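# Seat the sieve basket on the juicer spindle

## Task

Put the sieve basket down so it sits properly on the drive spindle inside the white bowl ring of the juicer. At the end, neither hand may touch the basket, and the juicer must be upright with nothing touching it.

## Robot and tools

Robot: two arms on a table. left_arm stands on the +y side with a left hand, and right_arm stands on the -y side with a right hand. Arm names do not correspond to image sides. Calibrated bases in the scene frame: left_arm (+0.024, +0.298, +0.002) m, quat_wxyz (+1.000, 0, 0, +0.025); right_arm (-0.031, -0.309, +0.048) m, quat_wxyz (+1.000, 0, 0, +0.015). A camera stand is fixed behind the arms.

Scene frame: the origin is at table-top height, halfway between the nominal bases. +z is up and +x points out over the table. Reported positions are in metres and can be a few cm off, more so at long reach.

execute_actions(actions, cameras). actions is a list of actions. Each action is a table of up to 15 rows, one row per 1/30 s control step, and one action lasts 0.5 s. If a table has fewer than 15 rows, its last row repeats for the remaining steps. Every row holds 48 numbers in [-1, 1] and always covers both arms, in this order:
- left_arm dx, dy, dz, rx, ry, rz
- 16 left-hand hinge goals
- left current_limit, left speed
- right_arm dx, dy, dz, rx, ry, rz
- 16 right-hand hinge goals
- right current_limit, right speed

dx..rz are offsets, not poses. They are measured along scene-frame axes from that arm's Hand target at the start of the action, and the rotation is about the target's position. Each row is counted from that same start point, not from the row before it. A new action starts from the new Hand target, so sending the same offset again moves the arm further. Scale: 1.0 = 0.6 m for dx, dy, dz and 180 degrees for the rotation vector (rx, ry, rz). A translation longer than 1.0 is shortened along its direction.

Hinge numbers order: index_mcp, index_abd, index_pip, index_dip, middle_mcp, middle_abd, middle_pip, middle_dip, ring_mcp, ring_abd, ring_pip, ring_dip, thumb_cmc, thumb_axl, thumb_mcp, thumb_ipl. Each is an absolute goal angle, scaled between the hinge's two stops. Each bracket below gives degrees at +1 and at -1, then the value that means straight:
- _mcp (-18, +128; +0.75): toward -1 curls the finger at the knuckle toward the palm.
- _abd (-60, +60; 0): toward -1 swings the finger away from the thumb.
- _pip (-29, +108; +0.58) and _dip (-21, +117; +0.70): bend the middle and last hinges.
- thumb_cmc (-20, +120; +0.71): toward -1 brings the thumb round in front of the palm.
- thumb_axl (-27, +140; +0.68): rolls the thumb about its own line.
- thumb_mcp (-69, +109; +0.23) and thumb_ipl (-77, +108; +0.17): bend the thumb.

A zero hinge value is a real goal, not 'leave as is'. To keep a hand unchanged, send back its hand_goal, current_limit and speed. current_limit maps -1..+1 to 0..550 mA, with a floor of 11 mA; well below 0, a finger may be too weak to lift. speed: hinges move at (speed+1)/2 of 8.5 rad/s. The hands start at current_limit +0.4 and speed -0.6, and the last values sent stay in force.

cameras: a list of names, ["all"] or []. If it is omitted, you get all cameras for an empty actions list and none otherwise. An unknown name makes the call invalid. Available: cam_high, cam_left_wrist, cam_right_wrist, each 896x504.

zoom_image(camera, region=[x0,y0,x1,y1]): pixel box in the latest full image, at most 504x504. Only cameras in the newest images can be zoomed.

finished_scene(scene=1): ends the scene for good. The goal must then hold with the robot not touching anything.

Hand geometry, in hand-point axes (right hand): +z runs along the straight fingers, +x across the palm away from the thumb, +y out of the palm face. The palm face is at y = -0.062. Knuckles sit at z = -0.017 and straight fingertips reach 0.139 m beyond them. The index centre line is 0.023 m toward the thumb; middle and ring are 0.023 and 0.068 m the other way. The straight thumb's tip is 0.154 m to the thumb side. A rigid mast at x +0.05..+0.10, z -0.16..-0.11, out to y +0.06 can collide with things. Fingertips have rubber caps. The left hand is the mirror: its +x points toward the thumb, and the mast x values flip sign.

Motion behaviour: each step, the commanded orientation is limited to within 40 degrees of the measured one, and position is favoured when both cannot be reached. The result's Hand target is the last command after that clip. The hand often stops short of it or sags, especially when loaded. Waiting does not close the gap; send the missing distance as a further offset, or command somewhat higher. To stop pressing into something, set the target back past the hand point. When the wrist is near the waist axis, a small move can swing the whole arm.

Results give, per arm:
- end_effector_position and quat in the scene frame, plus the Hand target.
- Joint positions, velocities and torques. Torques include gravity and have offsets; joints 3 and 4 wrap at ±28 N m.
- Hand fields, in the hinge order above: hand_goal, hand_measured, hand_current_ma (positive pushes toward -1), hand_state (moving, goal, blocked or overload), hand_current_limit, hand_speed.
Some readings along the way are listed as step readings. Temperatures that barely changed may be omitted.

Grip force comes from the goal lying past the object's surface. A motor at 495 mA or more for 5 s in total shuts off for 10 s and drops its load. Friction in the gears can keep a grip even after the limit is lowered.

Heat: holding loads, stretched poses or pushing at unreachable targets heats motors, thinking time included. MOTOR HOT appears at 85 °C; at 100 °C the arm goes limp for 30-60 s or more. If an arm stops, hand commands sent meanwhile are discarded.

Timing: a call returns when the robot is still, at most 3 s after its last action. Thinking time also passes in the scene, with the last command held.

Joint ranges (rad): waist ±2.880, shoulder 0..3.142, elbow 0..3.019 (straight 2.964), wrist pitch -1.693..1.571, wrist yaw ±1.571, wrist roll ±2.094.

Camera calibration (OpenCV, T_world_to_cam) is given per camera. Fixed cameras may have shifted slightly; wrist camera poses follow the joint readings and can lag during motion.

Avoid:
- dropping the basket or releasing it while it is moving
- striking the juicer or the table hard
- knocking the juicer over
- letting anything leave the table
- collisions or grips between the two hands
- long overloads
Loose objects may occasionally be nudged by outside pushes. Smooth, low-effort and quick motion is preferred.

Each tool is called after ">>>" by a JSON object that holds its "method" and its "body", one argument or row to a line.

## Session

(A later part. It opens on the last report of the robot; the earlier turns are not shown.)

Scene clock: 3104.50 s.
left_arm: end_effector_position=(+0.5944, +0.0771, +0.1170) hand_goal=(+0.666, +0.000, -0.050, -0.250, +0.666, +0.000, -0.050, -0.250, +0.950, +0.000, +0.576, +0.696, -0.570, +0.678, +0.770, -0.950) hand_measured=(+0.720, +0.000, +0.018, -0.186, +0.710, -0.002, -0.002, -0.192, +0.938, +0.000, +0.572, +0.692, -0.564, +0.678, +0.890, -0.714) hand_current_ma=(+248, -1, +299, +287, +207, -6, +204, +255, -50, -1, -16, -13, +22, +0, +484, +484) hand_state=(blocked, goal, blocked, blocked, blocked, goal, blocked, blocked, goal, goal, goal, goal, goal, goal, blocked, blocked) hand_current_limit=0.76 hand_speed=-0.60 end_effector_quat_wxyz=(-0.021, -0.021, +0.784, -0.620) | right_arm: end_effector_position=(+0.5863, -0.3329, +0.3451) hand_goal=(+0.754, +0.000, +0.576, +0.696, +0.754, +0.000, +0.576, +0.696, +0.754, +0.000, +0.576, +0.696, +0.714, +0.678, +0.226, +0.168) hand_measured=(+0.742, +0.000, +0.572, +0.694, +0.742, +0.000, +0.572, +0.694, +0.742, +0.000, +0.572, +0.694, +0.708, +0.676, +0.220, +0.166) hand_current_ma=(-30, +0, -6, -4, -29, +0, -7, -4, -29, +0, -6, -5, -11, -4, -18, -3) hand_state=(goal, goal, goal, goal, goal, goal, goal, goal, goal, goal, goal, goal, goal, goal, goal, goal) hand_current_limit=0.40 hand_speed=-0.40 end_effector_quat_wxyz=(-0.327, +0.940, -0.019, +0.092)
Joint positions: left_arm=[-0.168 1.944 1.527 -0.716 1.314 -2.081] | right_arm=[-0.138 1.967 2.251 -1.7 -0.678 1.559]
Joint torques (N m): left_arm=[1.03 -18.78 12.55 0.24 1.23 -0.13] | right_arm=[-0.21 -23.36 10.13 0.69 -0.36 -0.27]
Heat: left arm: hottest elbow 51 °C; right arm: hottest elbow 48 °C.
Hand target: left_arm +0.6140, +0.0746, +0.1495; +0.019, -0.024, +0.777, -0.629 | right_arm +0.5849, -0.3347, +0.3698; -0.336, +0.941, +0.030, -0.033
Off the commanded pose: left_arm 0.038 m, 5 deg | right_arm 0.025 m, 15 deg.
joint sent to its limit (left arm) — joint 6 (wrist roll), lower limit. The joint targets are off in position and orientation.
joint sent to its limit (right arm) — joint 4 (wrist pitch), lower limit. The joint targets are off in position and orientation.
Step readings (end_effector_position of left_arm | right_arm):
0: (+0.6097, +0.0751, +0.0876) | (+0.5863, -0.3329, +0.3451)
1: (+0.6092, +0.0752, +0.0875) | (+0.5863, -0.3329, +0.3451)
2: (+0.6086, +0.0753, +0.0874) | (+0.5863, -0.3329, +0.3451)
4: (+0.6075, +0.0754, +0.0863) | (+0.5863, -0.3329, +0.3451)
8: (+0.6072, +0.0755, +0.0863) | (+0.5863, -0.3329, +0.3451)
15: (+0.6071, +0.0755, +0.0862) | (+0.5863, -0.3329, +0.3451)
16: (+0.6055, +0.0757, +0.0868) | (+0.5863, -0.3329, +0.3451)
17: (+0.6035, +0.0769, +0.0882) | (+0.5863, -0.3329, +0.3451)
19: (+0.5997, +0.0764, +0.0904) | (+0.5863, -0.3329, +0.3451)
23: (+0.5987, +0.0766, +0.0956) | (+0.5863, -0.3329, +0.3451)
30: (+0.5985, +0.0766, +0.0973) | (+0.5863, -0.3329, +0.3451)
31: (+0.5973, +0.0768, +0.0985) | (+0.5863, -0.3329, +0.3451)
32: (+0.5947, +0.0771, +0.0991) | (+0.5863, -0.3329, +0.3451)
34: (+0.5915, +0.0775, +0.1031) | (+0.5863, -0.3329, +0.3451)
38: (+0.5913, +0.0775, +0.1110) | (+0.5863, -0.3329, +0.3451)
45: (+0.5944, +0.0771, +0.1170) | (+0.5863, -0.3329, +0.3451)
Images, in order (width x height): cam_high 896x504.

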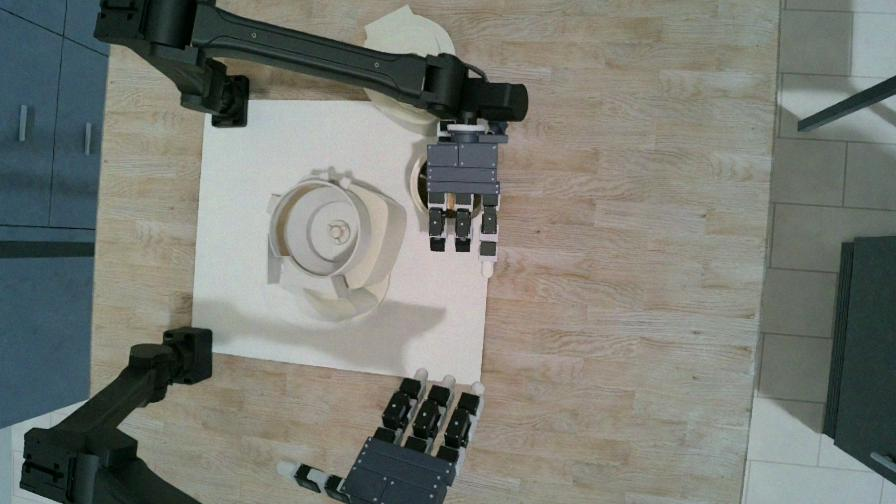

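>>> {"method": "execute_actions", "body": {
  "actions": [
    [[0.0,0.0,0.09,0,0,0,0.665,0,-0.05,-0.25,0.665,0,-0.05,-0.25,0.95,0,0.576,0.696,-0.571,0.678,0.77,-0.95,0.76,-0.6,0,0,0,0,0,0,0.754,0,0.576,0.696,0.754,0,0.576,0.696,0.754,0,0.576,0.696,0.714,0.678,0.226,0.168,0.4,-0.4]],
    [[-0.01,0.0,0.09,0,0,0,0.665,0,-0.05,-0.25,0.665,0,-0.05,-0.25,0.95,0,0.576,0.696,-0.571,0.678,0.77,-0.95,0.76,-0.6,0,0,0,0,0,0,0.754,0,0.576,0.696,0.754,0,0.576,0.696,0.754,0,0.576,0.696,0.714,0.678,0.226,0.168,0.4,-0.4]],
    [[-0.02,0.0,0.09,0,0,0,0.665,0,-0.05,-0.25,0.665,0,-0.05,-0.25,0.95,0,0.576,0.696,-0.571,0.678,0.77,-0.95,0.76,-0.6,0,0,0,0,0,0,0.754,0,0.576,0.696,0.754,0,0.576,0.696,0.754,0,0.576,0.696,0.714,0.678,0.226,0.168,0.4,-0.4]],
    [[-0.05,-0.02,0.09,0,0,-0.01,0.665,0,-0.05,-0.25,0.665,0,-0.05,-0.25,0.95,0,0.576,0.696,-0.571,0.678,0.77,-0.95,0.76,-0.6,0,0,0,0,0,0,0.754,0,0.576,0.696,0.754,0,0.576,0.696,0.754,0,0.576,0.696,0.714,0.678,0.226,0.168,0.4,-0.4]],
    [[-0.08,-0.05,0.0,0,0,-0.022,0.665,0,-0.05,-0.25,0.665,0,-0.05,-0.25,0.95,0,0.576,0.696,-0.571,0.678,0.77,-0.95,0.76,-0.6,0,0,0,0,0,0,0.754,0,0.576,0.696,0.754,0,0.576,0.696,0.754,0,0.576,0.696,0.714,0.678,0.226,0.168,0.4,-0.4]],
    [[-0.09,-0.06,0.0,0,0,-0.028,0.665,0,-0.05,-0.25,0.665,0,-0.05,-0.25,0.95,0,0.576,0.696,-0.571,0.678,0.77,-0.95,0.76,-0.6,0,0,0,0,0,0,0.754,0,0.576,0.696,0.754,0,0.576,0.696,0.754,0,0.576,0.696,0.714,0.678,0.226,0.168,0.4,-0.4]],
    [[-0.09,-0.06,0.0,0,0,-0.028,0.665,0,-0.05,-0.25,0.665,0,-0.05,-0.25,0.95,0,0.576,0.696,-0.571,0.678,0.77,-0.95,0.76,-0.6,0,0,0,0,0,0,0.754,0,0.576,0.696,0.754,0,0.576,0.696,0.754,0,0.576,0.696,0.714,0.678,0.226,0.168,0.4,-0.4]],
    [[-0.065,-0.02,0.0,0,0,-0.023,0.665,0,-0.05,-0.25,0.665,0,-0.05,-0.25,0.95,0,0.576,0.696,-0.571,0.678,0.77,-0.95,0.76,-0.6,0,0,0,0,0,0,0.754,0,0.576,0.696,0.754,0,0.576,0.696,0.754,0,0.576,0.696,0.714,0.678,0.226,0.168,0.4,-0.4]]
  ],
  "cameras": ["cam_high","cam_right_wrist"]
}}

Scene clock: 3121.27 s.
left_arm: end_effector_position=(+0.3722, -0.0515, +0.3550) hand_goal=(+0.666, +0.000, -0.050, -0.250, +0.666, +0.000, -0.050, -0.250, +0.950, +0.000, +0.576, +0.696, -0.570, +0.678, +0.770, -0.950) hand_measured=(+0.720, +0.000, +0.018, -0.194, +0.716, -0.006, -0.002, -0.208, +0.938, +0.000, +0.572, +0.692, -0.564, +0.678, +0.892, -0.714) hand_current_ma=(+257, +2, +306, +244, +234, -21, +204, +180, -49, -1, -16, -12, +24, +0, +484, +484) hand_state=(blocked, goal, blocked, blocked, blocked, goal, blocked, blocked, goal, goal, goal, goal, goal, goal, blocked, blocked) hand_current_limit=0.76 hand_speed=-0.60 end_effector_quat_wxyz=(-0.113, +0.132, +0.774, -0.609) | right_arm: end_effector_position=(+0.5863, -0.3329, +0.3451) hand_goal=(+0.754, +0.000, +0.576, +0.696, +0.754, +0.000, +0.576, +0.696, +0.754, +0.000, +0.576, +0.696, +0.714, +0.678, +0.226, +0.168) hand_measured=(+0.742, +0.000, +0.572, +0.694, +0.742, +0.000, +0.572, +0.694, +0.742, +0.000, +0.572, +0.694, +0.708, +0.676, +0.220, +0.166) hand_current_ma=(-30, +0, -6, -4, -29, +0, -7, -4, -29, +0, -6, -5, -11, -4, -18, -3) hand_state=(goal, goal, goal, goal, goal, goal, goal, goal, goal, goal, goal, goal, goal, goal, goal, goal) hand_current_limit=0.40 hand_speed=-0.40 end_effector_quat_wxyz=(-0.327, +0.940, -0.019, +0.092)
Joint positions: left_arm=[-0.525 1.494 1.57 -1.171 1.306 -2.075] | right_arm=[-0.138 1.967 2.251 -1.7 -0.678 1.559]
Joint torques (N m): left_arm=[0.85 -12.63 9.44 0.96 1.58 -0.18] | right_arm=[0.62 -22.36 10.19 0.57 -0.37 -0.23]
Heat: left arm: hottest elbow 53 °C; right arm: hottest elbow 48 °C.
Hand target: left_arm +0.3709, -0.0514, +0.3655; -0.090, +0.111, +0.769, -0.623 | right_arm +0.5849, -0.3347, +0.3698; -0.336, +0.941, +0.030, -0.033
Off the commanded pose: left_arm 0.011 m, 4 deg | right_arm 0.025 m, 15 deg.
joint sent to its limit (left arm) — joint 6 (wrist roll), lower limit. The joint targets are off in position and orientation.
joint sent to its limit (right arm) — joint 4 (wrist pitch), lower limit. The joint targets are off in position and orientation.
Step readings (end_effector_position of left_arm | right_arm):
0: (+0.5944, +0.0771, +0.1170) | (+0.5863, -0.3329, +0.3451)
1: (+0.5923, +0.0776, +0.1195) | (+0.5863, -0.3329, +0.3451)
2: (+0.5893, +0.0780, +0.1222) | (+0.5863, -0.3329, +0.3451)
4: (+0.5873, +0.0782, +0.1348) | (+0.5863, -0.3329, +0.3451)
8: (+0.5942, +0.0774, +0.1640) | (+0.5863, -0.3329, +0.3451)
15: (+0.6015, +0.0765, +0.1828) | (+0.5863, -0.3329, +0.3451)
16: (+0.5989, +0.0770, +0.1845) | (+0.5863, -0.3329, +0.3451)
17: (+0.5946, +0.0775, +0.1862) | (+0.5863, -0.3329, +0.3451)
19: (+0.5906, +0.0780, +0.1959) | (+0.5863, -0.3329, +0.3451)
23: (+0.5932, +0.0777, +0.2165) | (+0.5863, -0.3329, +0.3451)
30: (+0.5969, +0.0772, +0.2284) | (+0.5863, -0.3329, +0.3451)
31: (+0.5940, +0.0777, +0.2311) | (+0.5863, -0.3329, +0.3451)
32: (+0.5896, +0.0782, +0.2329) | (+0.5863, -0.3329, +0.3451)
34: (+0.5846, +0.0788, +0.2436) | (+0.5863, -0.3329, +0.3451)
38: (+0.5852, +0.0787, +0.2687) | (+0.5863, -0.3329, +0.3451)
45: (+0.5884, +0.0783, +0.2855) | (+0.5863, -0.3329, +0.3451)
46: (+0.5850, +0.0788, +0.2862) | (+0.5863, -0.3329, +0.3451)
47: (+0.5794, +0.0785, +0.2885) | (+0.5863, -0.3329, +0.3451)
49: (+0.5699, +0.0779, +0.2960) | (+0.5863, -0.3329, +0.3451)
53: (+0.5617, +0.0720, +0.3186) | (+0.5863, -0.3329, +0.3451)
60: (+0.5605, +0.0643, +0.3393) | (+0.5863, -0.3329, +0.3451)
61: (+0.5584, +0.0646, +0.3389) | (+0.5863, -0.3329, +0.3451)
62: (+0.5541, +0.0636, +0.3371) | (+0.5863, -0.3329, +0.3451)
64: (+0.5407, +0.0571, +0.3363) | (+0.5863, -0.3329, +0.3451)
68: (+0.5231, +0.0366, +0.3477) | (+0.5863, -0.3329, +0.3451)
75: (+0.5144, +0.0266, +0.3549) | (+0.5863, -0.3329, +0.3451)
76: (+0.5122, +0.0270, +0.3533) | (+0.5863, -0.3329, +0.3451)
77: (+0.5074, +0.0267, +0.3502) | (+0.5863, -0.3329, +0.3451)
79: (+0.4897, +0.0203, +0.3461) | (+0.5863, -0.3329, +0.3451)
83: (+0.4676, -0.0014, +0.3499) | (+0.5863, -0.3329, +0.3451)
90: (+0.4607, -0.0091, +0.3529) | (+0.5863, -0.3329, +0.3451)
91: (+0.4588, -0.0093, +0.3521) | (+0.5863, -0.3329, +0.3451)
92: (+0.4540, -0.0098, +0.3502) | (+0.5863, -0.3329, +0.3451)
94: (+0.4374, -0.0169, +0.3467) | (+0.5863, -0.3329, +0.3451)
98: (+0.4122, -0.0395, +0.3517) | (+0.5863, -0.3329, +0.3451)
105: (+0.4055, -0.0456, +0.3538) | (+0.5863, -0.3329, +0.3451)
106: (+0.4047, -0.0444, +0.3530) | (+0.5863, -0.3329, +0.3451)
107: (+0.4012, -0.0428, +0.3511) | (+0.5863, -0.3329, +0.3451)
109: (+0.3898, -0.0423, +0.3483) | (+0.5863, -0.3329, +0.3451)
113: (+0.3764, -0.0487, +0.3529) | (+0.5863, -0.3329, +0.3451)
120: (+0.3717, -0.0520, +0.3550) | (+0.5863, -0.3329, +0.3451)
camera_calibration:
cam_right_wrist: T_world_to_cam=[[-0.718881, -0.440521, -0.537728, 0.492763], [-0.621033, 0.0594778, 0.781524, 0.0799301], [-0.312295, 0.89577, -0.316336, 0.717427], [0, 0, 0, 1]] pos_world=[0.627926, -0.430331, 0.429453]
Images, in order (width x height): cam_high 896x504, cam_right_wrist 896x504.

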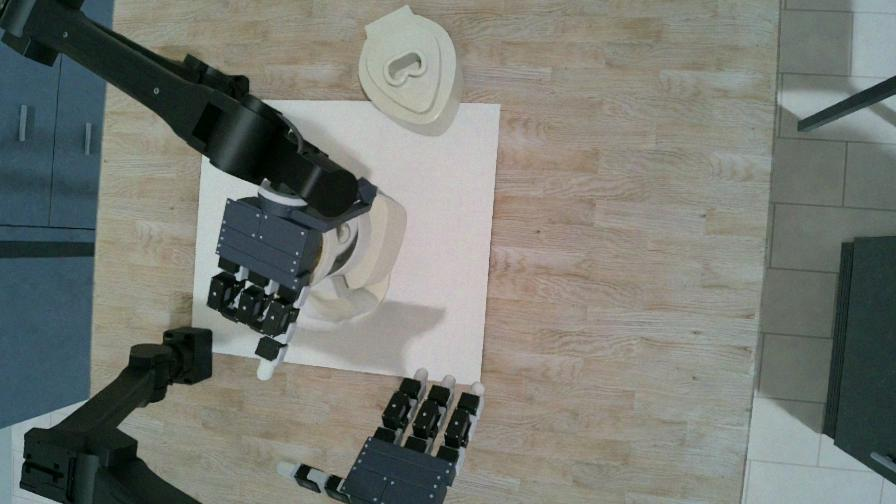

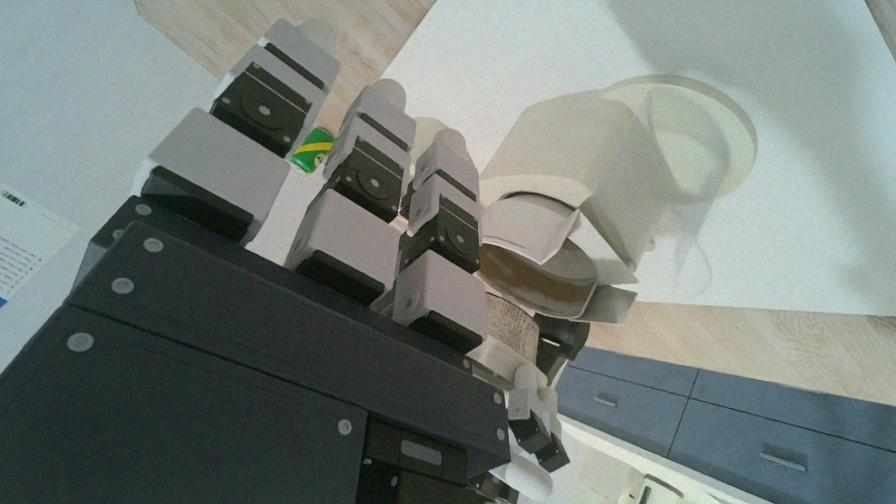

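>>> {"method": "execute_actions", "body": {
  "actions": [
    [[0.0,0.02,0.0,0,0,0,0.665,0,-0.05,-0.25,0.665,0,-0.05,-0.25,0.95,0,0.576,0.696,-0.571,0.678,0.77,-0.95,0.76,-0.6,0.0,0.07,0.0,0,0,0,0.754,0,0.576,0.696,0.754,0,0.576,0.696,0.754,0,0.576,0.696,0.714,0.678,0.226,0.168,0.4,-0.4]],
    [[-0.005,0.013,0.0,0,0,0,0.665,0,-0.05,-0.25,0.665,0,-0.05,-0.25,0.95,0,0.576,0.696,-0.571,0.678,0.77,-0.95,0.76,-0.6,0.0,0.07,0.0,0,0,0,0.754,0,0.576,0.696,0.754,0,0.576,0.696,0.754,0,0.576,0.696,0.714,0.678,0.226,0.168,0.4,-0.4]]
  ],
  "cameras": ["cam_high","cam_right_wrist"]
}}

>>> {"method": "zoom_image", "body": {
  "camera": "cam_right_wrist",
  "region": [470, 190, 690, 440]
}}

>>> {"method": "zoom_image", "body": {
  "camera": "cam_high",
  "region": [260, 170, 400, 310]
}}

Scene clock: 3131.60 s.
left_arm: end_effector_position=(+0.3665, -0.0365, +0.3538) hand_goal=(+0.666, +0.000, -0.050, -0.250, +0.666, +0.000, -0.050, -0.250, +0.950, +0.000, +0.576, +0.696, -0.570, +0.678, +0.770, -0.950) hand_measured=(+0.720, +0.000, +0.018, -0.194, +0.716, -0.006, -0.002, -0.208, +0.938, +0.000, +0.572, +0.692, -0.564, +0.678, +0.892, -0.714) hand_current_ma=(+257, +2, +306, +244, +234, -21, +204, +180, -49, -1, -16, -12, +23, +0, +484, +484) hand_state=(blocked, goal, blocked, blocked, blocked, goal, blocked, blocked, goal, goal, goal, goal, goal, goal, blocked, blocked) hand_current_limit=0.76 hand_speed=-0.60 end_effector_quat_wxyz=(-0.108, +0.121, +0.775, -0.611) | right_arm: end_effector_position=(+0.5770, -0.2516, +0.3451) hand_goal=(+0.754, +0.000, +0.576, +0.696, +0.754, +0.000, +0.576, +0.696, +0.754, +0.000, +0.576, +0.696, +0.714, +0.678, +0.226, +0.168) hand_measured=(+0.742, +0.000, +0.572, +0.694, +0.742, +0.000, +0.572, +0.694, +0.742, +0.000, +0.572, +0.694, +0.708, +0.676, +0.220, +0.166) hand_current_ma=(-30, +0, -6, -4, -29, +0, -7, -4, -29, +0, -6, -5, -12, -4, -18, -3) hand_state=(goal, goal, goal, goal, goal, goal, goal, goal, goal, goal, goal, goal, goal, goal, goal, goal) hand_current_limit=0.40 hand_speed=-0.40 end_effector_quat_wxyz=(-0.333, +0.941, +0.003, +0.057)
Joint positions: left_arm=[-0.501 1.456 1.524 -1.168 1.31 -2.075] | right_arm=[-0.007 1.967 2.251 -1.7 -0.675 1.643]
Joint torques (N m): left_arm=[1.73 -12.4 9.13 1.07 1.85 -0.18] | right_arm=[0.91 -19.9 13.98 0.7 -0.75 0.03]
Heat: left arm: hottest elbow 52 °C; right arm: hottest elbow 48 °C.
Hand target: left_arm +0.3680, -0.0316, +0.3655; -0.090, +0.111, +0.769, -0.623 | right_arm +0.5849, -0.2507, +0.3698; -0.336, +0.941, +0.030, -0.033
Off the commanded pose: left_arm 0.013 m, 3 deg | right_arm 0.026 m, 11 deg.
joint sent to its limit (left arm) — joint 6 (wrist roll), lower limit. The joint targets are off in position, not in orientation.
joint sent to its limit (right arm) — joint 4 (wrist pitch), lower limit. The joint targets are off in position and orientation.
Step readings (end_effector_position of left_arm | right_arm):
0: (+0.3722, -0.0515, +0.3550) | (+0.5863, -0.3329, +0.3451)
1: (+0.3716, -0.0512, +0.3545) | (+0.5861, -0.3321, +0.3450)
2: (+0.3709, -0.0501, +0.3541) | (+0.5858, -0.3308, +0.3449)
4: (+0.3697, -0.0471, +0.3524) | (+0.5856, -0.3231, +0.3449)
8: (+0.3708, -0.0436, +0.3526) | (+0.5851, -0.3030, +0.3449)
15: (+0.3736, -0.0403, +0.3533) | (+0.5844, -0.2888, +0.3449)
16: (+0.3731, -0.0402, +0.3535) | (+0.5838, -0.2896, +0.3449)
17: (+0.3722, -0.0391, +0.3525) | (+0.5829, -0.2877, +0.3449)
19: (+0.3689, -0.0375, +0.3508) | (+0.5815, -0.2808, +0.3449)
23: (+0.3668, -0.0366, +0.3531) | (+0.5789, -0.2616, +0.3450)
30: (+0.3665, -0.0365, +0.3538) | (+0.5769, -0.2489, +0.3451)
camera_calibration:
cam_right_wrist: T_world_to_cam=[[-0.716262, -0.482527, -0.50412, 0.498257], [-0.581514, 0.0133715, 0.813427, 0.0238337], [-0.385759, 0.875779, -0.290174, 0.670015], [0, 0, 0, 1]] pos_world=[0.629207, -0.346682, 0.426215]
Images, in order (width x height): cam_high 896x504, cam_right_wrist 896x504.

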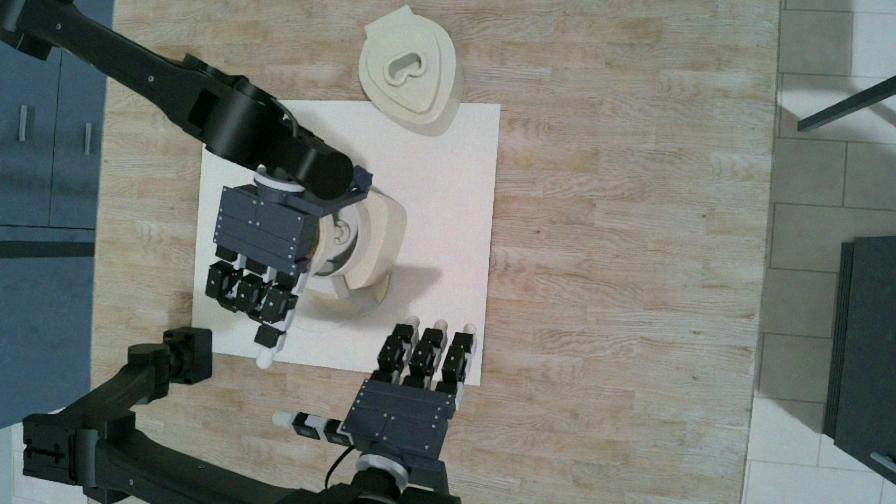

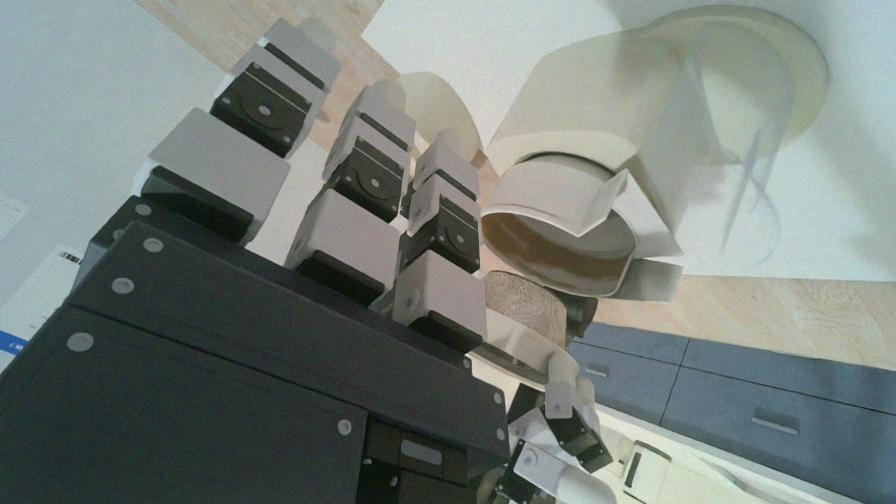

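Scaled by 2.016 from the camera's 896x504 image, which has a finer 1280x720 frame.

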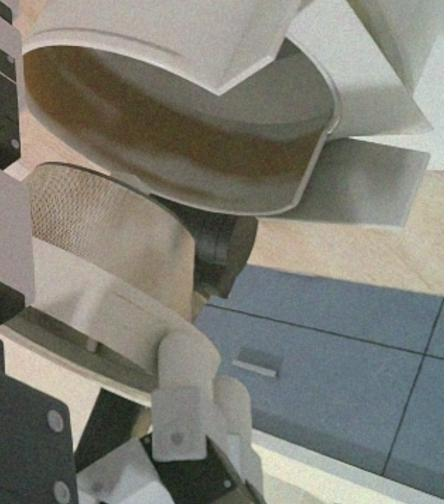

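Scaled by 3.600 from the camera's 896x504 image, which has a finer 1280x720 frame.

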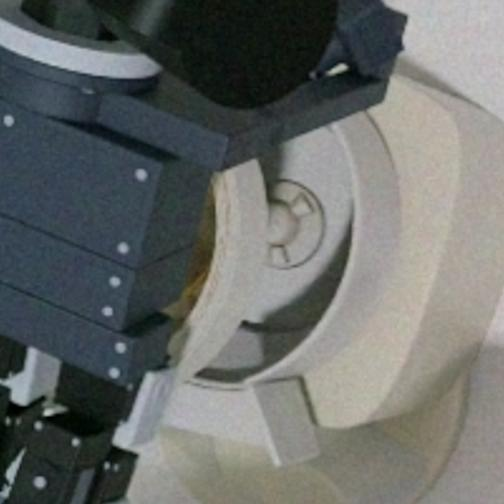

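>>> {"method": "execute_actions", "body": {
  "actions": [
    [[0.0,0.0,-0.05,0,0,0,0.665,0,-0.05,-0.25,0.665,0,-0.05,-0.25,0.95,0,0.576,0.696,-0.571,0.678,0.77,-0.95,0.76,-0.6,0.0,0.0,0.0,0,0,0,0.754,0,0.576,0.696,0.754,0,0.576,0.696,0.754,0,0.576,0.696,0.714,0.678,0.226,0.168,0.4,-0.4]],
    [[0.0,0.0,-0.05,0,0,0,0.665,0,-0.05,-0.25,0.665,0,-0.05,-0.25,0.95,0,0.576,0.696,-0.571,0.678,0.77,-0.95,0.76,-0.6,0.0,0.0,0.0,0,0,0,0.754,0,0.576,0.696,0.754,0,0.576,0.696,0.754,0,0.576,0.696,0.714,0.678,0.226,0.168,0.4,-0.4]]
  ],
  "cameras": ["cam_high","cam_right_wrist"]
}}

>>> {"method": "zoom_image", "body": {
  "camera": "cam_right_wrist",
  "region": [470, 190, 690, 440]
}}

>>> {"method": "zoom_image", "body": {
  "camera": "cam_high",
  "region": [260, 170, 400, 310]
}}

Scene clock: 3143.73 s.
left_arm: end_effector_position=(+0.3611, -0.0341, +0.2966) hand_goal=(+0.666, +0.000, -0.050, -0.250, +0.666, +0.000, -0.050, -0.250, +0.950, +0.000, +0.576, +0.696, -0.570, +0.678, +0.770, -0.950) hand_measured=(+0.722, +0.000, +0.018, -0.196, +0.716, -0.006, -0.002, -0.210, +0.938, +0.000, +0.572, +0.692, -0.564, +0.678, +0.892, -0.714) hand_current_ma=(+260, +3, +306, +238, +234, -21, +204, +174, -48, -1, -16, -12, +23, +0, +484, +484) hand_state=(blocked, goal, blocked, blocked, blocked, goal, blocked, blocked, goal, goal, goal, goal, goal, goal, blocked, blocked) hand_current_limit=0.76 hand_speed=-0.60 end_effector_quat_wxyz=(-0.110, +0.121, +0.772, -0.614) | right_arm: end_effector_position=(+0.5770, -0.2516, +0.3451) hand_goal=(+0.754, +0.000, +0.576, +0.696, +0.754, +0.000, +0.576, +0.696, +0.754, +0.000, +0.576, +0.696, +0.714, +0.678, +0.226, +0.168) hand_measured=(+0.742, +0.000, +0.572, +0.694, +0.742, +0.000, +0.572, +0.694, +0.742, +0.000, +0.572, +0.694, +0.708, +0.676, +0.220, +0.166) hand_current_ma=(-30, +0, -6, -4, -29, +0, -7, -4, -29, +0, -6, -5, -12, -4, -18, -3) hand_state=(goal, goal, goal, goal, goal, goal, goal, goal, goal, goal, goal, goal, goal, goal, goal, goal) hand_current_limit=0.40 hand_speed=-0.40 end_effector_quat_wxyz=(-0.333, +0.941, +0.002, +0.057)
Joint positions: left_arm=[-0.499 1.444 1.358 -1.016 1.319 -2.076] | right_arm=[-0.007 1.967 2.251 -1.7 -0.675 1.643]
Joint torques (N m): left_arm=[1.73 -11.16 9.58 1.24 1.49 -0.17] | right_arm=[0.79 -19.72 14.24 0.84 -0.77 0.03]
Heat: left arm: hottest elbow 52 °C; right arm: hottest elbow 50 °C.
Hand target: left_arm +0.3680, -0.0316, +0.3055; -0.090, +0.111, +0.769, -0.623 | right_arm +0.5849, -0.2507, +0.3698; -0.336, +0.941, +0.030, -0.033
Off the commanded pose: left_arm 0.012 m, 3 deg | right_arm 0.026 m, 11 deg.
joint sent to its limit (left arm) — joint 6 (wrist roll), lower limit. The joint targets are off in position, not in orientation.
joint sent to its limit (right arm) — joint 4 (wrist pitch), lower limit. The joint targets are off in position and orientation.
Step readings (end_effector_position of left_arm | right_arm):
0: (+0.3665, -0.0365, +0.3538) | (+0.5770, -0.2516, +0.3451)
1: (+0.3678, -0.0367, +0.3515) | (+0.5770, -0.2516, +0.3451)
2: (+0.3671, -0.0367, +0.3484) | (+0.5770, -0.2516, +0.3451)
4: (+0.3639, -0.0352, +0.3371) | (+0.5770, -0.2516, +0.3451)
8: (+0.3611, -0.0338, +0.3247) | (+0.5770, -0.2516, +0.3451)
15: (+0.3620, -0.0343, +0.3249) | (+0.5770, -0.2516, +0.3451)
16: (+0.3631, -0.0350, +0.3230) | (+0.5770, -0.2516, +0.3451)
17: (+0.3634, -0.0352, +0.3195) | (+0.5770, -0.2516, +0.3451)
19: (+0.3626, -0.0348, +0.3089) | (+0.5770, -0.2516, +0.3451)
23: (+0.3599, -0.0335, +0.2971) | (+0.5770, -0.2516, +0.3451)
30: (+0.3611, -0.0341, +0.2966) | (+0.5770, -0.2516, +0.3451)
camera_calibration:
cam_right_wrist: T_world_to_cam=[[-0.716517, -0.482272, -0.504001, 0.498334], [-0.581318, 0.0134486, 0.813565, 0.0237011], [-0.385581, 0.875919, -0.289989, 0.669806], [0, 0, 0, 1]] pos_world=[0.629107, -0.346682, 0.426115]
Images, in order (width x height): cam_high 896x504, cam_right_wrist 896x504.

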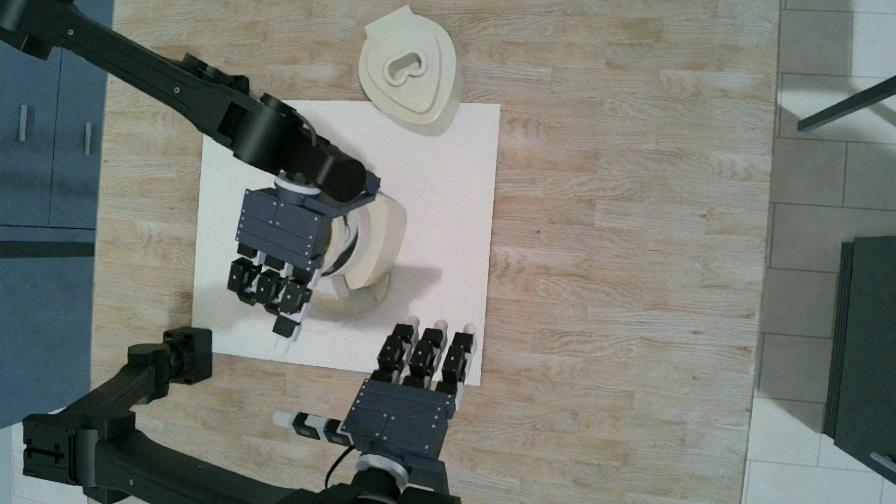

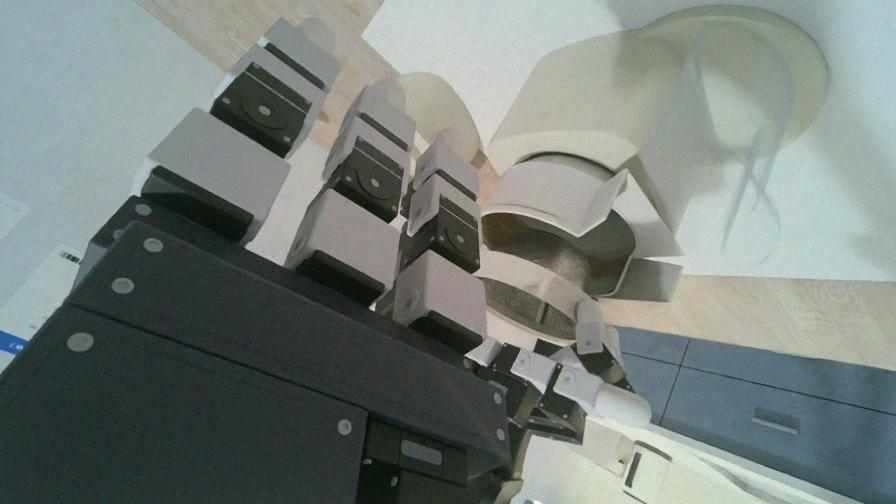

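Scaled by 2.016 from the camera's 896x504 image, which has a finer 1280x720 frame.

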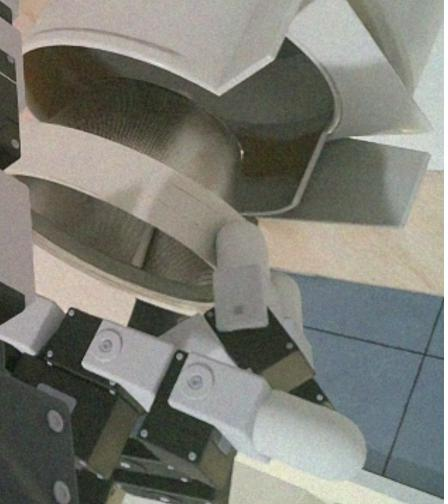

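Scaled by 3.600 from the camera's 896x504 image, which has a finer 1280x720 frame.

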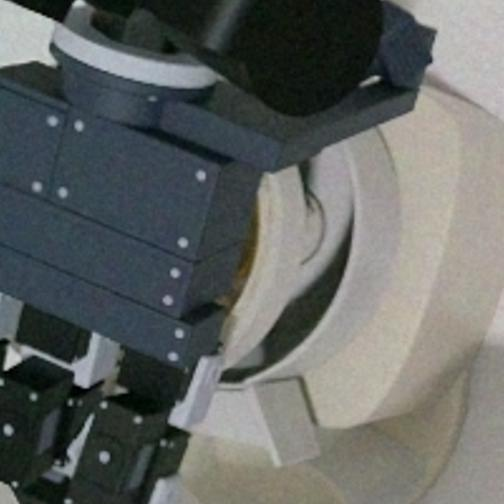

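>>> {"method": "execute_actions", "body": {
  "actions": [
    [[0.01,0.0,-0.045,0,0,0,0.665,0,-0.05,-0.25,0.665,0,-0.05,-0.25,0.95,0,0.576,0.696,-0.571,0.678,0.77,-0.95,0.76,-0.6,0.0,0.0,0.0,0,0,0,0.754,0,0.576,0.696,0.754,0,0.576,0.696,0.754,0,0.576,0.696,0.714,0.678,0.226,0.168,0.4,-0.4]]
  ],
  "cameras": ["cam_high","cam_right_wrist"]
}}

>>> {"method": "zoom_image", "body": {
  "camera": "cam_right_wrist",
  "region": [470, 190, 690, 410]
}}

>>> {"method": "zoom_image", "body": {
  "camera": "cam_high",
  "region": [280, 170, 380, 290]
}}

Scene clock: 3158.87 s.
left_arm: end_effector_position=(+0.3677, -0.0336, +0.2721) hand_goal=(+0.666, +0.000, -0.050, -0.250, +0.666, +0.000, -0.050, -0.250, +0.950, +0.000, +0.576, +0.696, -0.570, +0.678, +0.770, -0.950) hand_measured=(+0.722, +0.002, +0.018, -0.196, +0.716, -0.006, -0.002, -0.210, +0.938, +0.000, +0.572, +0.692, -0.564, +0.678, +0.892, -0.714) hand_current_ma=(+260, +3, +306, +237, +234, -21, +204, +174, -48, -1, -16, -12, +23, +0, +484, +484) hand_state=(blocked, goal, blocked, blocked, blocked, goal, blocked, blocked, goal, goal, goal, goal, goal, goal, blocked, blocked) hand_current_limit=0.76 hand_speed=-0.60 end_effector_quat_wxyz=(-0.106, +0.119, +0.772, -0.615) | right_arm: end_effector_position=(+0.5770, -0.2516, +0.3451) hand_goal=(+0.754, +0.000, +0.576, +0.696, +0.754, +0.000, +0.576, +0.696, +0.754, +0.000, +0.576, +0.696, +0.714, +0.678, +0.226, +0.168) hand_measured=(+0.742, +0.000, +0.572, +0.694, +0.742, +0.000, +0.572, +0.694, +0.742, +0.000, +0.572, +0.694, +0.708, +0.676, +0.220, +0.166) hand_current_ma=(-30, +0, -6, -4, -29, +0, -7, -4, -29, +0, -6, -5, -12, -4, -18, -3) hand_state=(goal, goal, goal, goal, goal, goal, goal, goal, goal, goal, goal, goal, goal, goal, goal, goal) hand_current_limit=0.40 hand_speed=-0.40 end_effector_quat_wxyz=(-0.333, +0.941, +0.002, +0.057)
Joint positions: left_arm=[-0.491 1.461 1.311 -0.945 1.32 -2.077] | right_arm=[-0.007 1.967 2.251 -1.7 -0.675 1.643]
Joint torques (N m): left_arm=[1.73 -11.16 9.25 1.22 1.5 -0.16] | right_arm=[0.62 -19.96 14.06 0.58 -0.77 0.09]
Heat: left arm: hottest elbow 52 °C; right arm: hottest elbow 51 °C.
Hand target: left_arm +0.3740, -0.0316, +0.2785; -0.090, +0.111, +0.769, -0.623 | right_arm +0.5849, -0.2507, +0.3698; -0.336, +0.941, +0.030, -0.033
Off the commanded pose: left_arm 0.009 m, 2 deg | right_arm 0.026 m, 11 deg.
joint sent to its limit (left arm) — joint 6 (wrist roll), lower limit. The joint targets are off in position, not in orientation.
joint sent to its limit (right arm) — joint 4 (wrist pitch), lower limit. The joint targets are off in position and orientation.
Step readings (end_effector_position of left_arm | right_arm):
0: (+0.3611, -0.0341, +0.2966) | (+0.5770, -0.2516, +0.3451)
1: (+0.3620, -0.0346, +0.2952) | (+0.5770, -0.2516, +0.3451)
2: (+0.3637, -0.0355, +0.2928) | (+0.5770, -0.2516, +0.3451)
4: (+0.3650, -0.0354, +0.2847) | (+0.5770, -0.2516, +0.3451)
8: (+0.3662, -0.0336, +0.2734) | (+0.5770, -0.2516, +0.3451)
15: (+0.3677, -0.0336, +0.2721) | (+0.5770, -0.2516, +0.3451)
camera_calibration:
cam_right_wrist: T_world_to_cam=[[-0.716517, -0.482272, -0.504001, 0.498334], [-0.581318, 0.0134486, 0.813565, 0.0237011], [-0.385581, 0.875919, -0.289989, 0.669806], [0, 0, 0, 1]] pos_world=[0.629107, -0.346682, 0.426115]
Images, in order (width x height): cam_high 896x504, cam_right_wrist 896x504.

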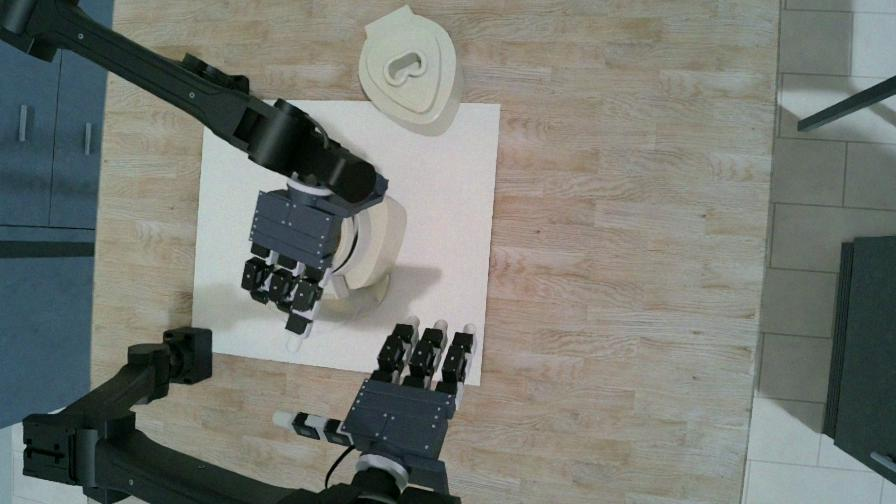

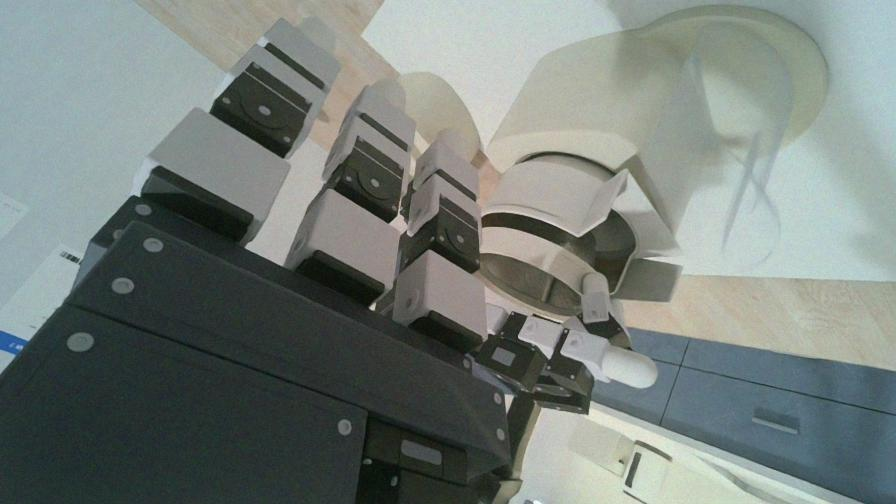

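Scaled by 2.291 from the camera's 896x504 image, which has a finer 1280x720 frame.

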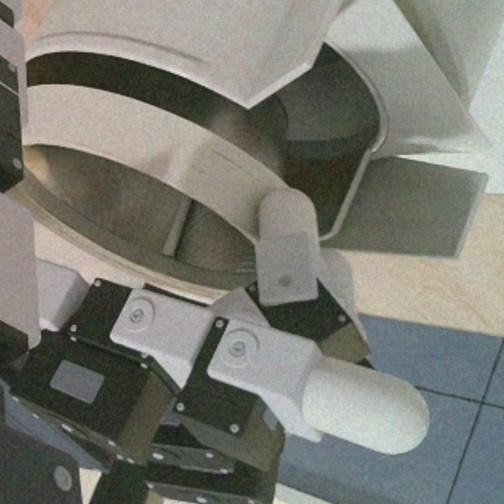

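Scaled by 4.200 from the camera's 896x504 image, which has a finer 1280x720 frame.

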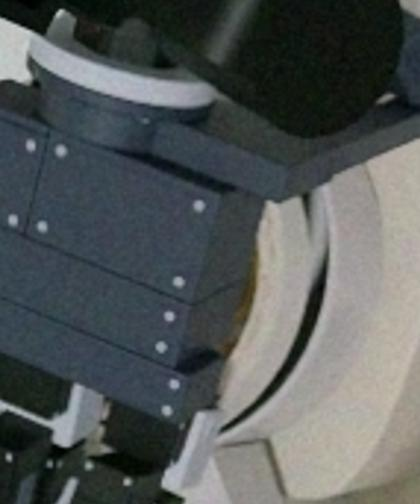

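>>> {"method": "zoom_image", "body": {
  "camera": "cam_high",
  "region": [310, 200, 370, 290]
}}

>>> {"method": "zoom_image", "body": {
  "camera": "cam_right_wrist",
  "region": [475, 195, 655, 325]
}}

Scaled by 5.600 from the camera's 896x504 image, which has a finer 1280x720 frame.

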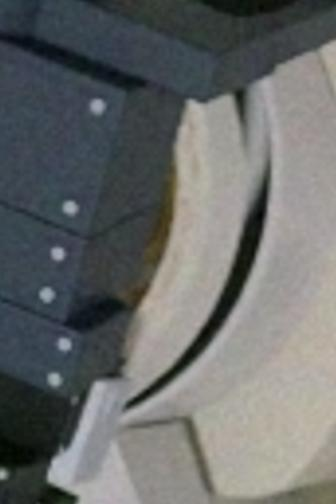

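Scaled by 2.800 from the camera's 896x504 image, which has a finer 1280x720 frame.

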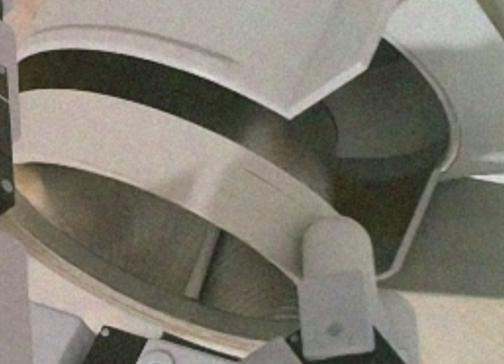

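>>> {"method": "execute_actions", "body": {
  "actions": [
    [[-0.008,0.012,-0.02,0,0,0,0.665,0,-0.05,-0.25,0.665,0,-0.05,-0.25,0.95,0,0.576,0.696,-0.571,0.678,0.77,-0.95,0.76,-0.6,0.0,0.0,0.0,0,0,0,0.754,0,0.576,0.696,0.754,0,0.576,0.696,0.754,0,0.576,0.696,0.714,0.678,0.226,0.168,0.4,-0.4]]
  ],
  "cameras": ["cam_high","cam_right_wrist"]
}}

>>> {"method": "zoom_image", "body": {
  "camera": "cam_high",
  "region": [310, 200, 370, 290]
}}

>>> {"method": "zoom_image", "body": {
  "camera": "cam_right_wrist",
  "region": [475, 195, 655, 325]
}}

Scene clock: 3203.83 s.
left_arm: end_effector_position=(+0.3645, -0.0261, +0.2554) hand_goal=(+0.666, +0.000, -0.050, -0.250, +0.666, +0.000, -0.050, -0.250, +0.950, +0.000, +0.576, +0.696, -0.570, +0.678, +0.770, -0.950) hand_measured=(+0.722, +0.002, +0.018, -0.196, +0.716, -0.006, -0.002, -0.210, +0.938, +0.000, +0.572, +0.692, -0.564, +0.678, +0.892, -0.714) hand_current_ma=(+260, +3, +306, +237, +234, -21, +204, +174, -48, -1, -16, -12, +23, +0, +484, +484) hand_state=(blocked, goal, blocked, blocked, blocked, goal, blocked, blocked, goal, goal, goal, goal, goal, goal, blocked, blocked) hand_current_limit=0.76 hand_speed=-0.60 end_effector_quat_wxyz=(-0.107, +0.111, +0.774, -0.615) | right_arm: end_effector_position=(+0.5770, -0.2516, +0.3451) hand_goal=(+0.754, +0.000, +0.576, +0.696, +0.754, +0.000, +0.576, +0.696, +0.754, +0.000, +0.576, +0.696, +0.714, +0.678, +0.226, +0.168) hand_measured=(+0.742, +0.000, +0.572, +0.694, +0.742, +0.000, +0.572, +0.694, +0.742, +0.000, +0.572, +0.694, +0.708, +0.676, +0.220, +0.166) hand_current_ma=(-30, +0, -6, -4, -29, +0, -7, -4, -29, +0, -6, -5, -12, -4, -18, -3) hand_state=(goal, goal, goal, goal, goal, goal, goal, goal, goal, goal, goal, goal, goal, goal, goal, goal) hand_current_limit=0.40 hand_speed=-0.40 end_effector_quat_wxyz=(-0.333, +0.941, +0.002, +0.057)
Joint positions: left_arm=[-0.479 1.453 1.258 -0.912 1.32 -2.078] | right_arm=[-0.007 1.967 2.251 -1.7 -0.675 1.643]
Joint torques (N m): left_arm=[1.67 -11.81 9.25 1.24 1.61 -0.16] | right_arm=[1.03 -20.31 14.17 0.8 -0.77 0.06]
Motor temperatures (°C): left_arm=[33 41 52 30 34 32] | right_arm=[32 39 54 29 34 32]
Heat: left arm: hottest elbow 52 °C; right arm: hottest elbow 54 °C.
Hand target: left_arm +0.3691, -0.0244, +0.2665; -0.090, +0.111, +0.769, -0.623 | right_arm +0.5849, -0.2507, +0.3698; -0.336, +0.941, +0.030, -0.033
Off the commanded pose: left_arm 0.012 m, 2 deg | right_arm 0.026 m, 11 deg.
joint sent to its limit (left arm) — joint 6 (wrist roll), lower limit. The joint targets are off in position, not in orientation.
joint sent to its limit (right arm) — joint 4 (wrist pitch), lower limit. The joint targets are off in position and orientation.
Step readings (end_effector_position of left_arm | right_arm):
0: (+0.3677, -0.0336, +0.2721) | (+0.5770, -0.2516, +0.3451)
1: (+0.3675, -0.0335, +0.2706) | (+0.5770, -0.2516, +0.3451)
2: (+0.3670, -0.0333, +0.2686) | (+0.5770, -0.2516, +0.3451)
4: (+0.3646, -0.0307, +0.2621) | (+0.5770, -0.2516, +0.3451)
8: (+0.3629, -0.0269, +0.2553) | (+0.5770, -0.2516, +0.3451)
15: (+0.3645, -0.0261, +0.2554) | (+0.5770, -0.2516, +0.3451)
camera_calibration:
cam_right_wrist: T_world_to_cam=[[-0.716517, -0.482272, -0.504001, 0.498334], [-0.581318, 0.0134486, 0.813565, 0.0237011], [-0.385581, 0.875919, -0.289989, 0.669806], [0, 0, 0, 1]] pos_world=[0.629107, -0.346682, 0.426115]
Images, in order (width x height): cam_high 896x504, cam_right_wrist 896x504.

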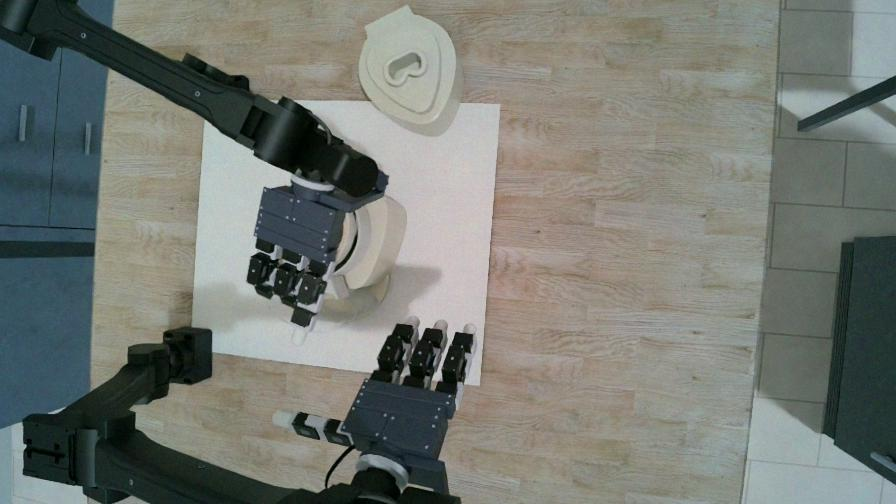

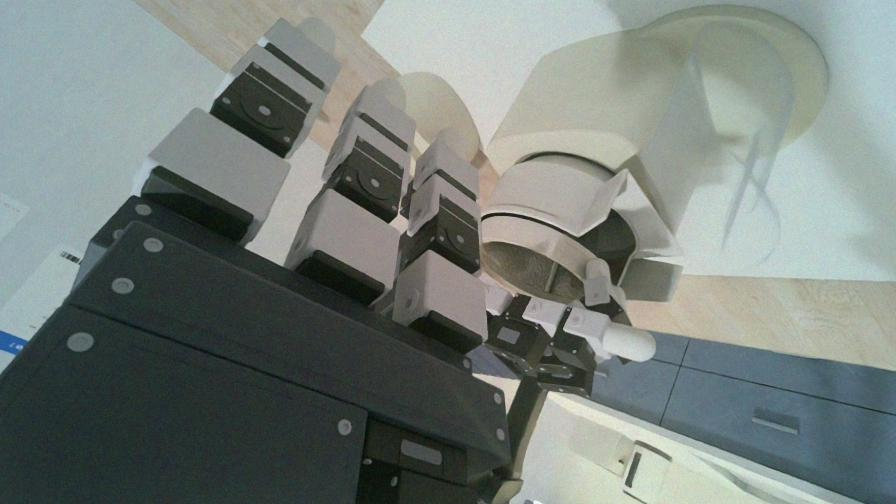

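Scaled by 5.600 from the camera's 896x504 image, which has a finer 1280x720 frame.

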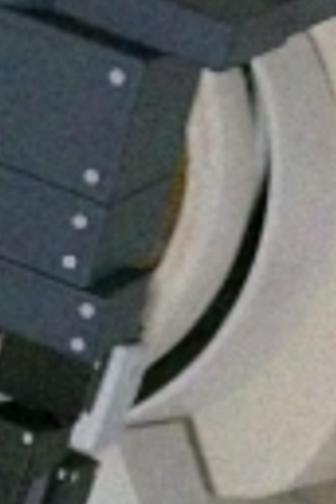

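Scaled by 2.800 from the camera's 896x504 image, which has a finer 1280x720 frame.

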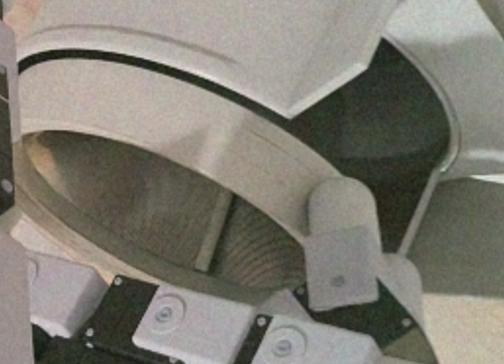

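>>> {"method": "execute_actions", "body": {
  "actions": [
    [[0.0,-0.003,-0.018,0,0,0,0.665,0,-0.05,-0.25,0.665,0,-0.05,-0.25,0.95,0,0.576,0.696,-0.571,0.678,0.77,-0.95,0.76,-0.6,0.0,0.0,0.0,0,0,0,0.754,0,0.576,0.696,0.754,0,0.576,0.696,0.754,0,0.576,0.696,0.714,0.678,0.226,0.168,0.4,-0.4]]
  ],
  "cameras": ["cam_high","cam_right_wrist"]
}}

>>> {"method": "zoom_image", "body": {
  "camera": "cam_high",
  "region": [310, 200, 370, 290]
}}

>>> {"method": "zoom_image", "body": {
  "camera": "cam_right_wrist",
  "region": [475, 195, 655, 325]
}}

Scene clock: 3212.57 s.
left_arm: end_effector_position=(+0.3655, -0.0266, +0.2500) hand_goal=(+0.666, +0.000, -0.050, -0.250, +0.666, +0.000, -0.050, -0.250, +0.950, +0.000, +0.576, +0.696, -0.570, +0.678, +0.770, -0.950) hand_measured=(+0.722, +0.002, +0.018, -0.196, +0.716, -0.006, -0.002, -0.210, +0.938, +0.000, +0.572, +0.692, -0.564, +0.678, +0.892, -0.714) hand_current_ma=(+260, +3, +306, +237, +234, -21, +204, +174, -48, -1, -16, -12, +26, +0, +484, +484) hand_state=(blocked, goal, blocked, blocked, blocked, goal, blocked, blocked, goal, goal, goal, goal, goal, goal, blocked, blocked) hand_current_limit=0.76 hand_speed=-0.60 end_effector_quat_wxyz=(-0.102, +0.115, +0.773, -0.616) | right_arm: end_effector_position=(+0.5770, -0.2516, +0.3451) hand_goal=(+0.754, +0.000, +0.576, +0.696, +0.754, +0.000, +0.576, +0.696, +0.754, +0.000, +0.576, +0.696, +0.714, +0.678, +0.226, +0.168) hand_measured=(+0.742, +0.000, +0.572, +0.694, +0.742, +0.000, +0.572, +0.694, +0.742, +0.000, +0.572, +0.694, +0.708, +0.676, +0.220, +0.166) hand_current_ma=(-30, +0, -6, -4, -29, +0, -7, -4, -29, +0, -6, -5, -12, -4, -18, -3) hand_state=(goal, goal, goal, goal, goal, goal, goal, goal, goal, goal, goal, goal, goal, goal, goal, goal) hand_current_limit=0.40 hand_speed=-0.40 end_effector_quat_wxyz=(-0.333, +0.941, +0.002, +0.057)
Joint positions: left_arm=[-0.479 1.453 1.243 -0.884 1.32 -2.078] | right_arm=[-0.007 1.967 2.251 -1.7 -0.675 1.643]
Joint torques (N m): left_arm=[1.44 -11.05 8.87 1.24 1.55 -0.16] | right_arm=[0.5 -20.31 14.01 0.65 -0.74 0.03]
Heat: left arm: hottest elbow 52 °C; right arm: hottest elbow 54 °C.
Hand target: left_arm +0.3691, -0.0262, +0.2557; -0.090, +0.111, +0.769, -0.623 | right_arm +0.5849, -0.2507, +0.3698; -0.336, +0.941, +0.030, -0.033
Off the commanded pose: left_arm 0.007 m, 2 deg | right_arm 0.026 m, 11 deg.
joint sent to its limit (left arm) — joint 6 (wrist roll), lower limit. The joint targets are off in position, not in orientation.
joint sent to its limit (right arm) — joint 4 (wrist pitch), lower limit. The joint targets are off in position and orientation.
Step readings (end_effector_position of left_arm | right_arm):
0: (+0.3645, -0.0261, +0.2554) | (+0.5770, -0.2516, +0.3451)
1: (+0.3647, -0.0262, +0.2543) | (+0.5770, -0.2516, +0.3451)
2: (+0.3658, -0.0267, +0.2539) | (+0.5770, -0.2516, +0.3451)
4: (+0.3660, -0.0268, +0.2517) | (+0.5770, -0.2516, +0.3451)
8: (+0.3653, -0.0265, +0.2500) | (+0.5770, -0.2516, +0.3451)
15: (+0.3655, -0.0266, +0.2500) | (+0.5770, -0.2516, +0.3451)
camera_calibration:
cam_right_wrist: T_world_to_cam=[[-0.716517, -0.482272, -0.504001, 0.498334], [-0.581318, 0.0134486, 0.813565, 0.0237011], [-0.385581, 0.875919, -0.289989, 0.669806], [0, 0, 0, 1]] pos_world=[0.629107, -0.346682, 0.426115]
Images, in order (width x height): cam_high 896x504, cam_right_wrist 896x504.

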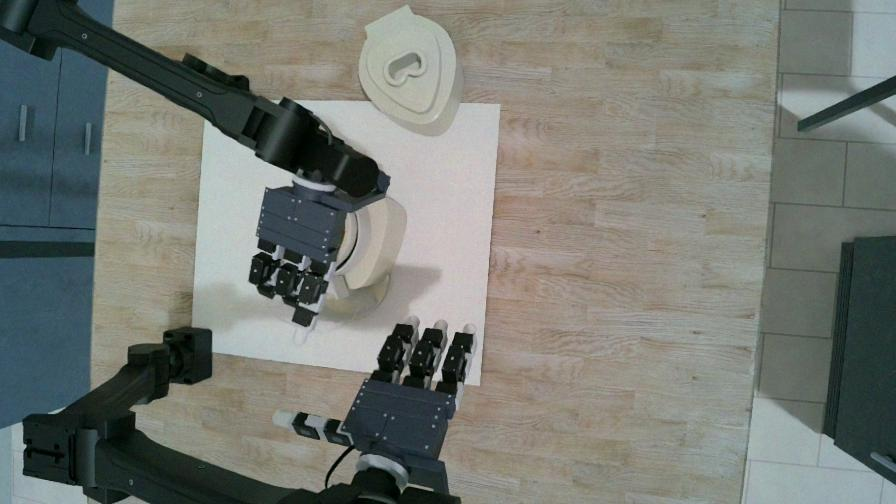

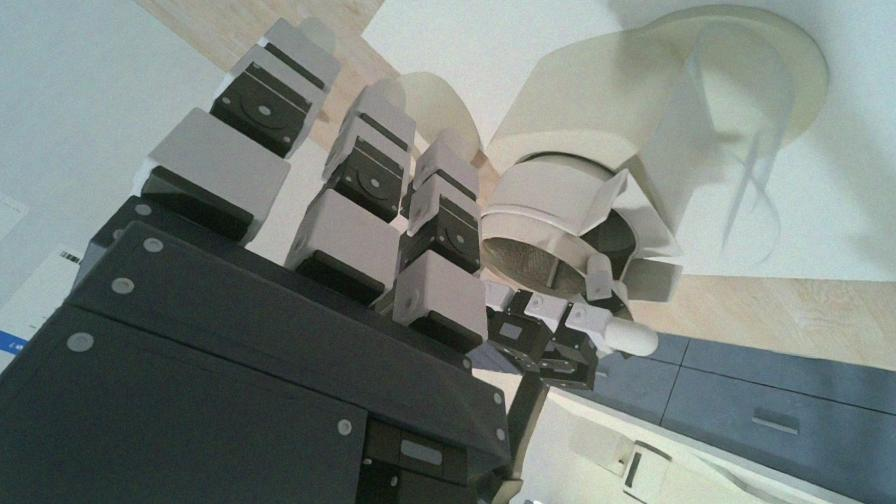

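Scaled by 5.600 from the camera's 896x504 image, which has a finer 1280x720 frame.

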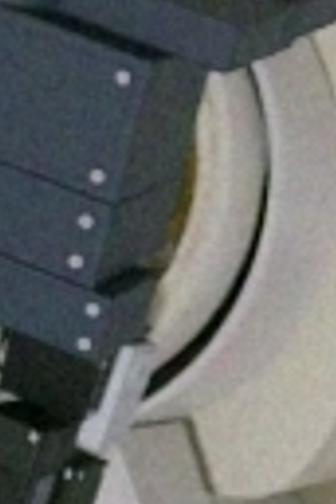

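Scaled by 2.800 from the camera's 896x504 image, which has a finer 1280x720 frame.

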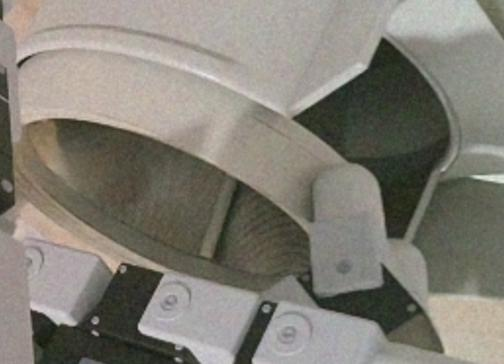

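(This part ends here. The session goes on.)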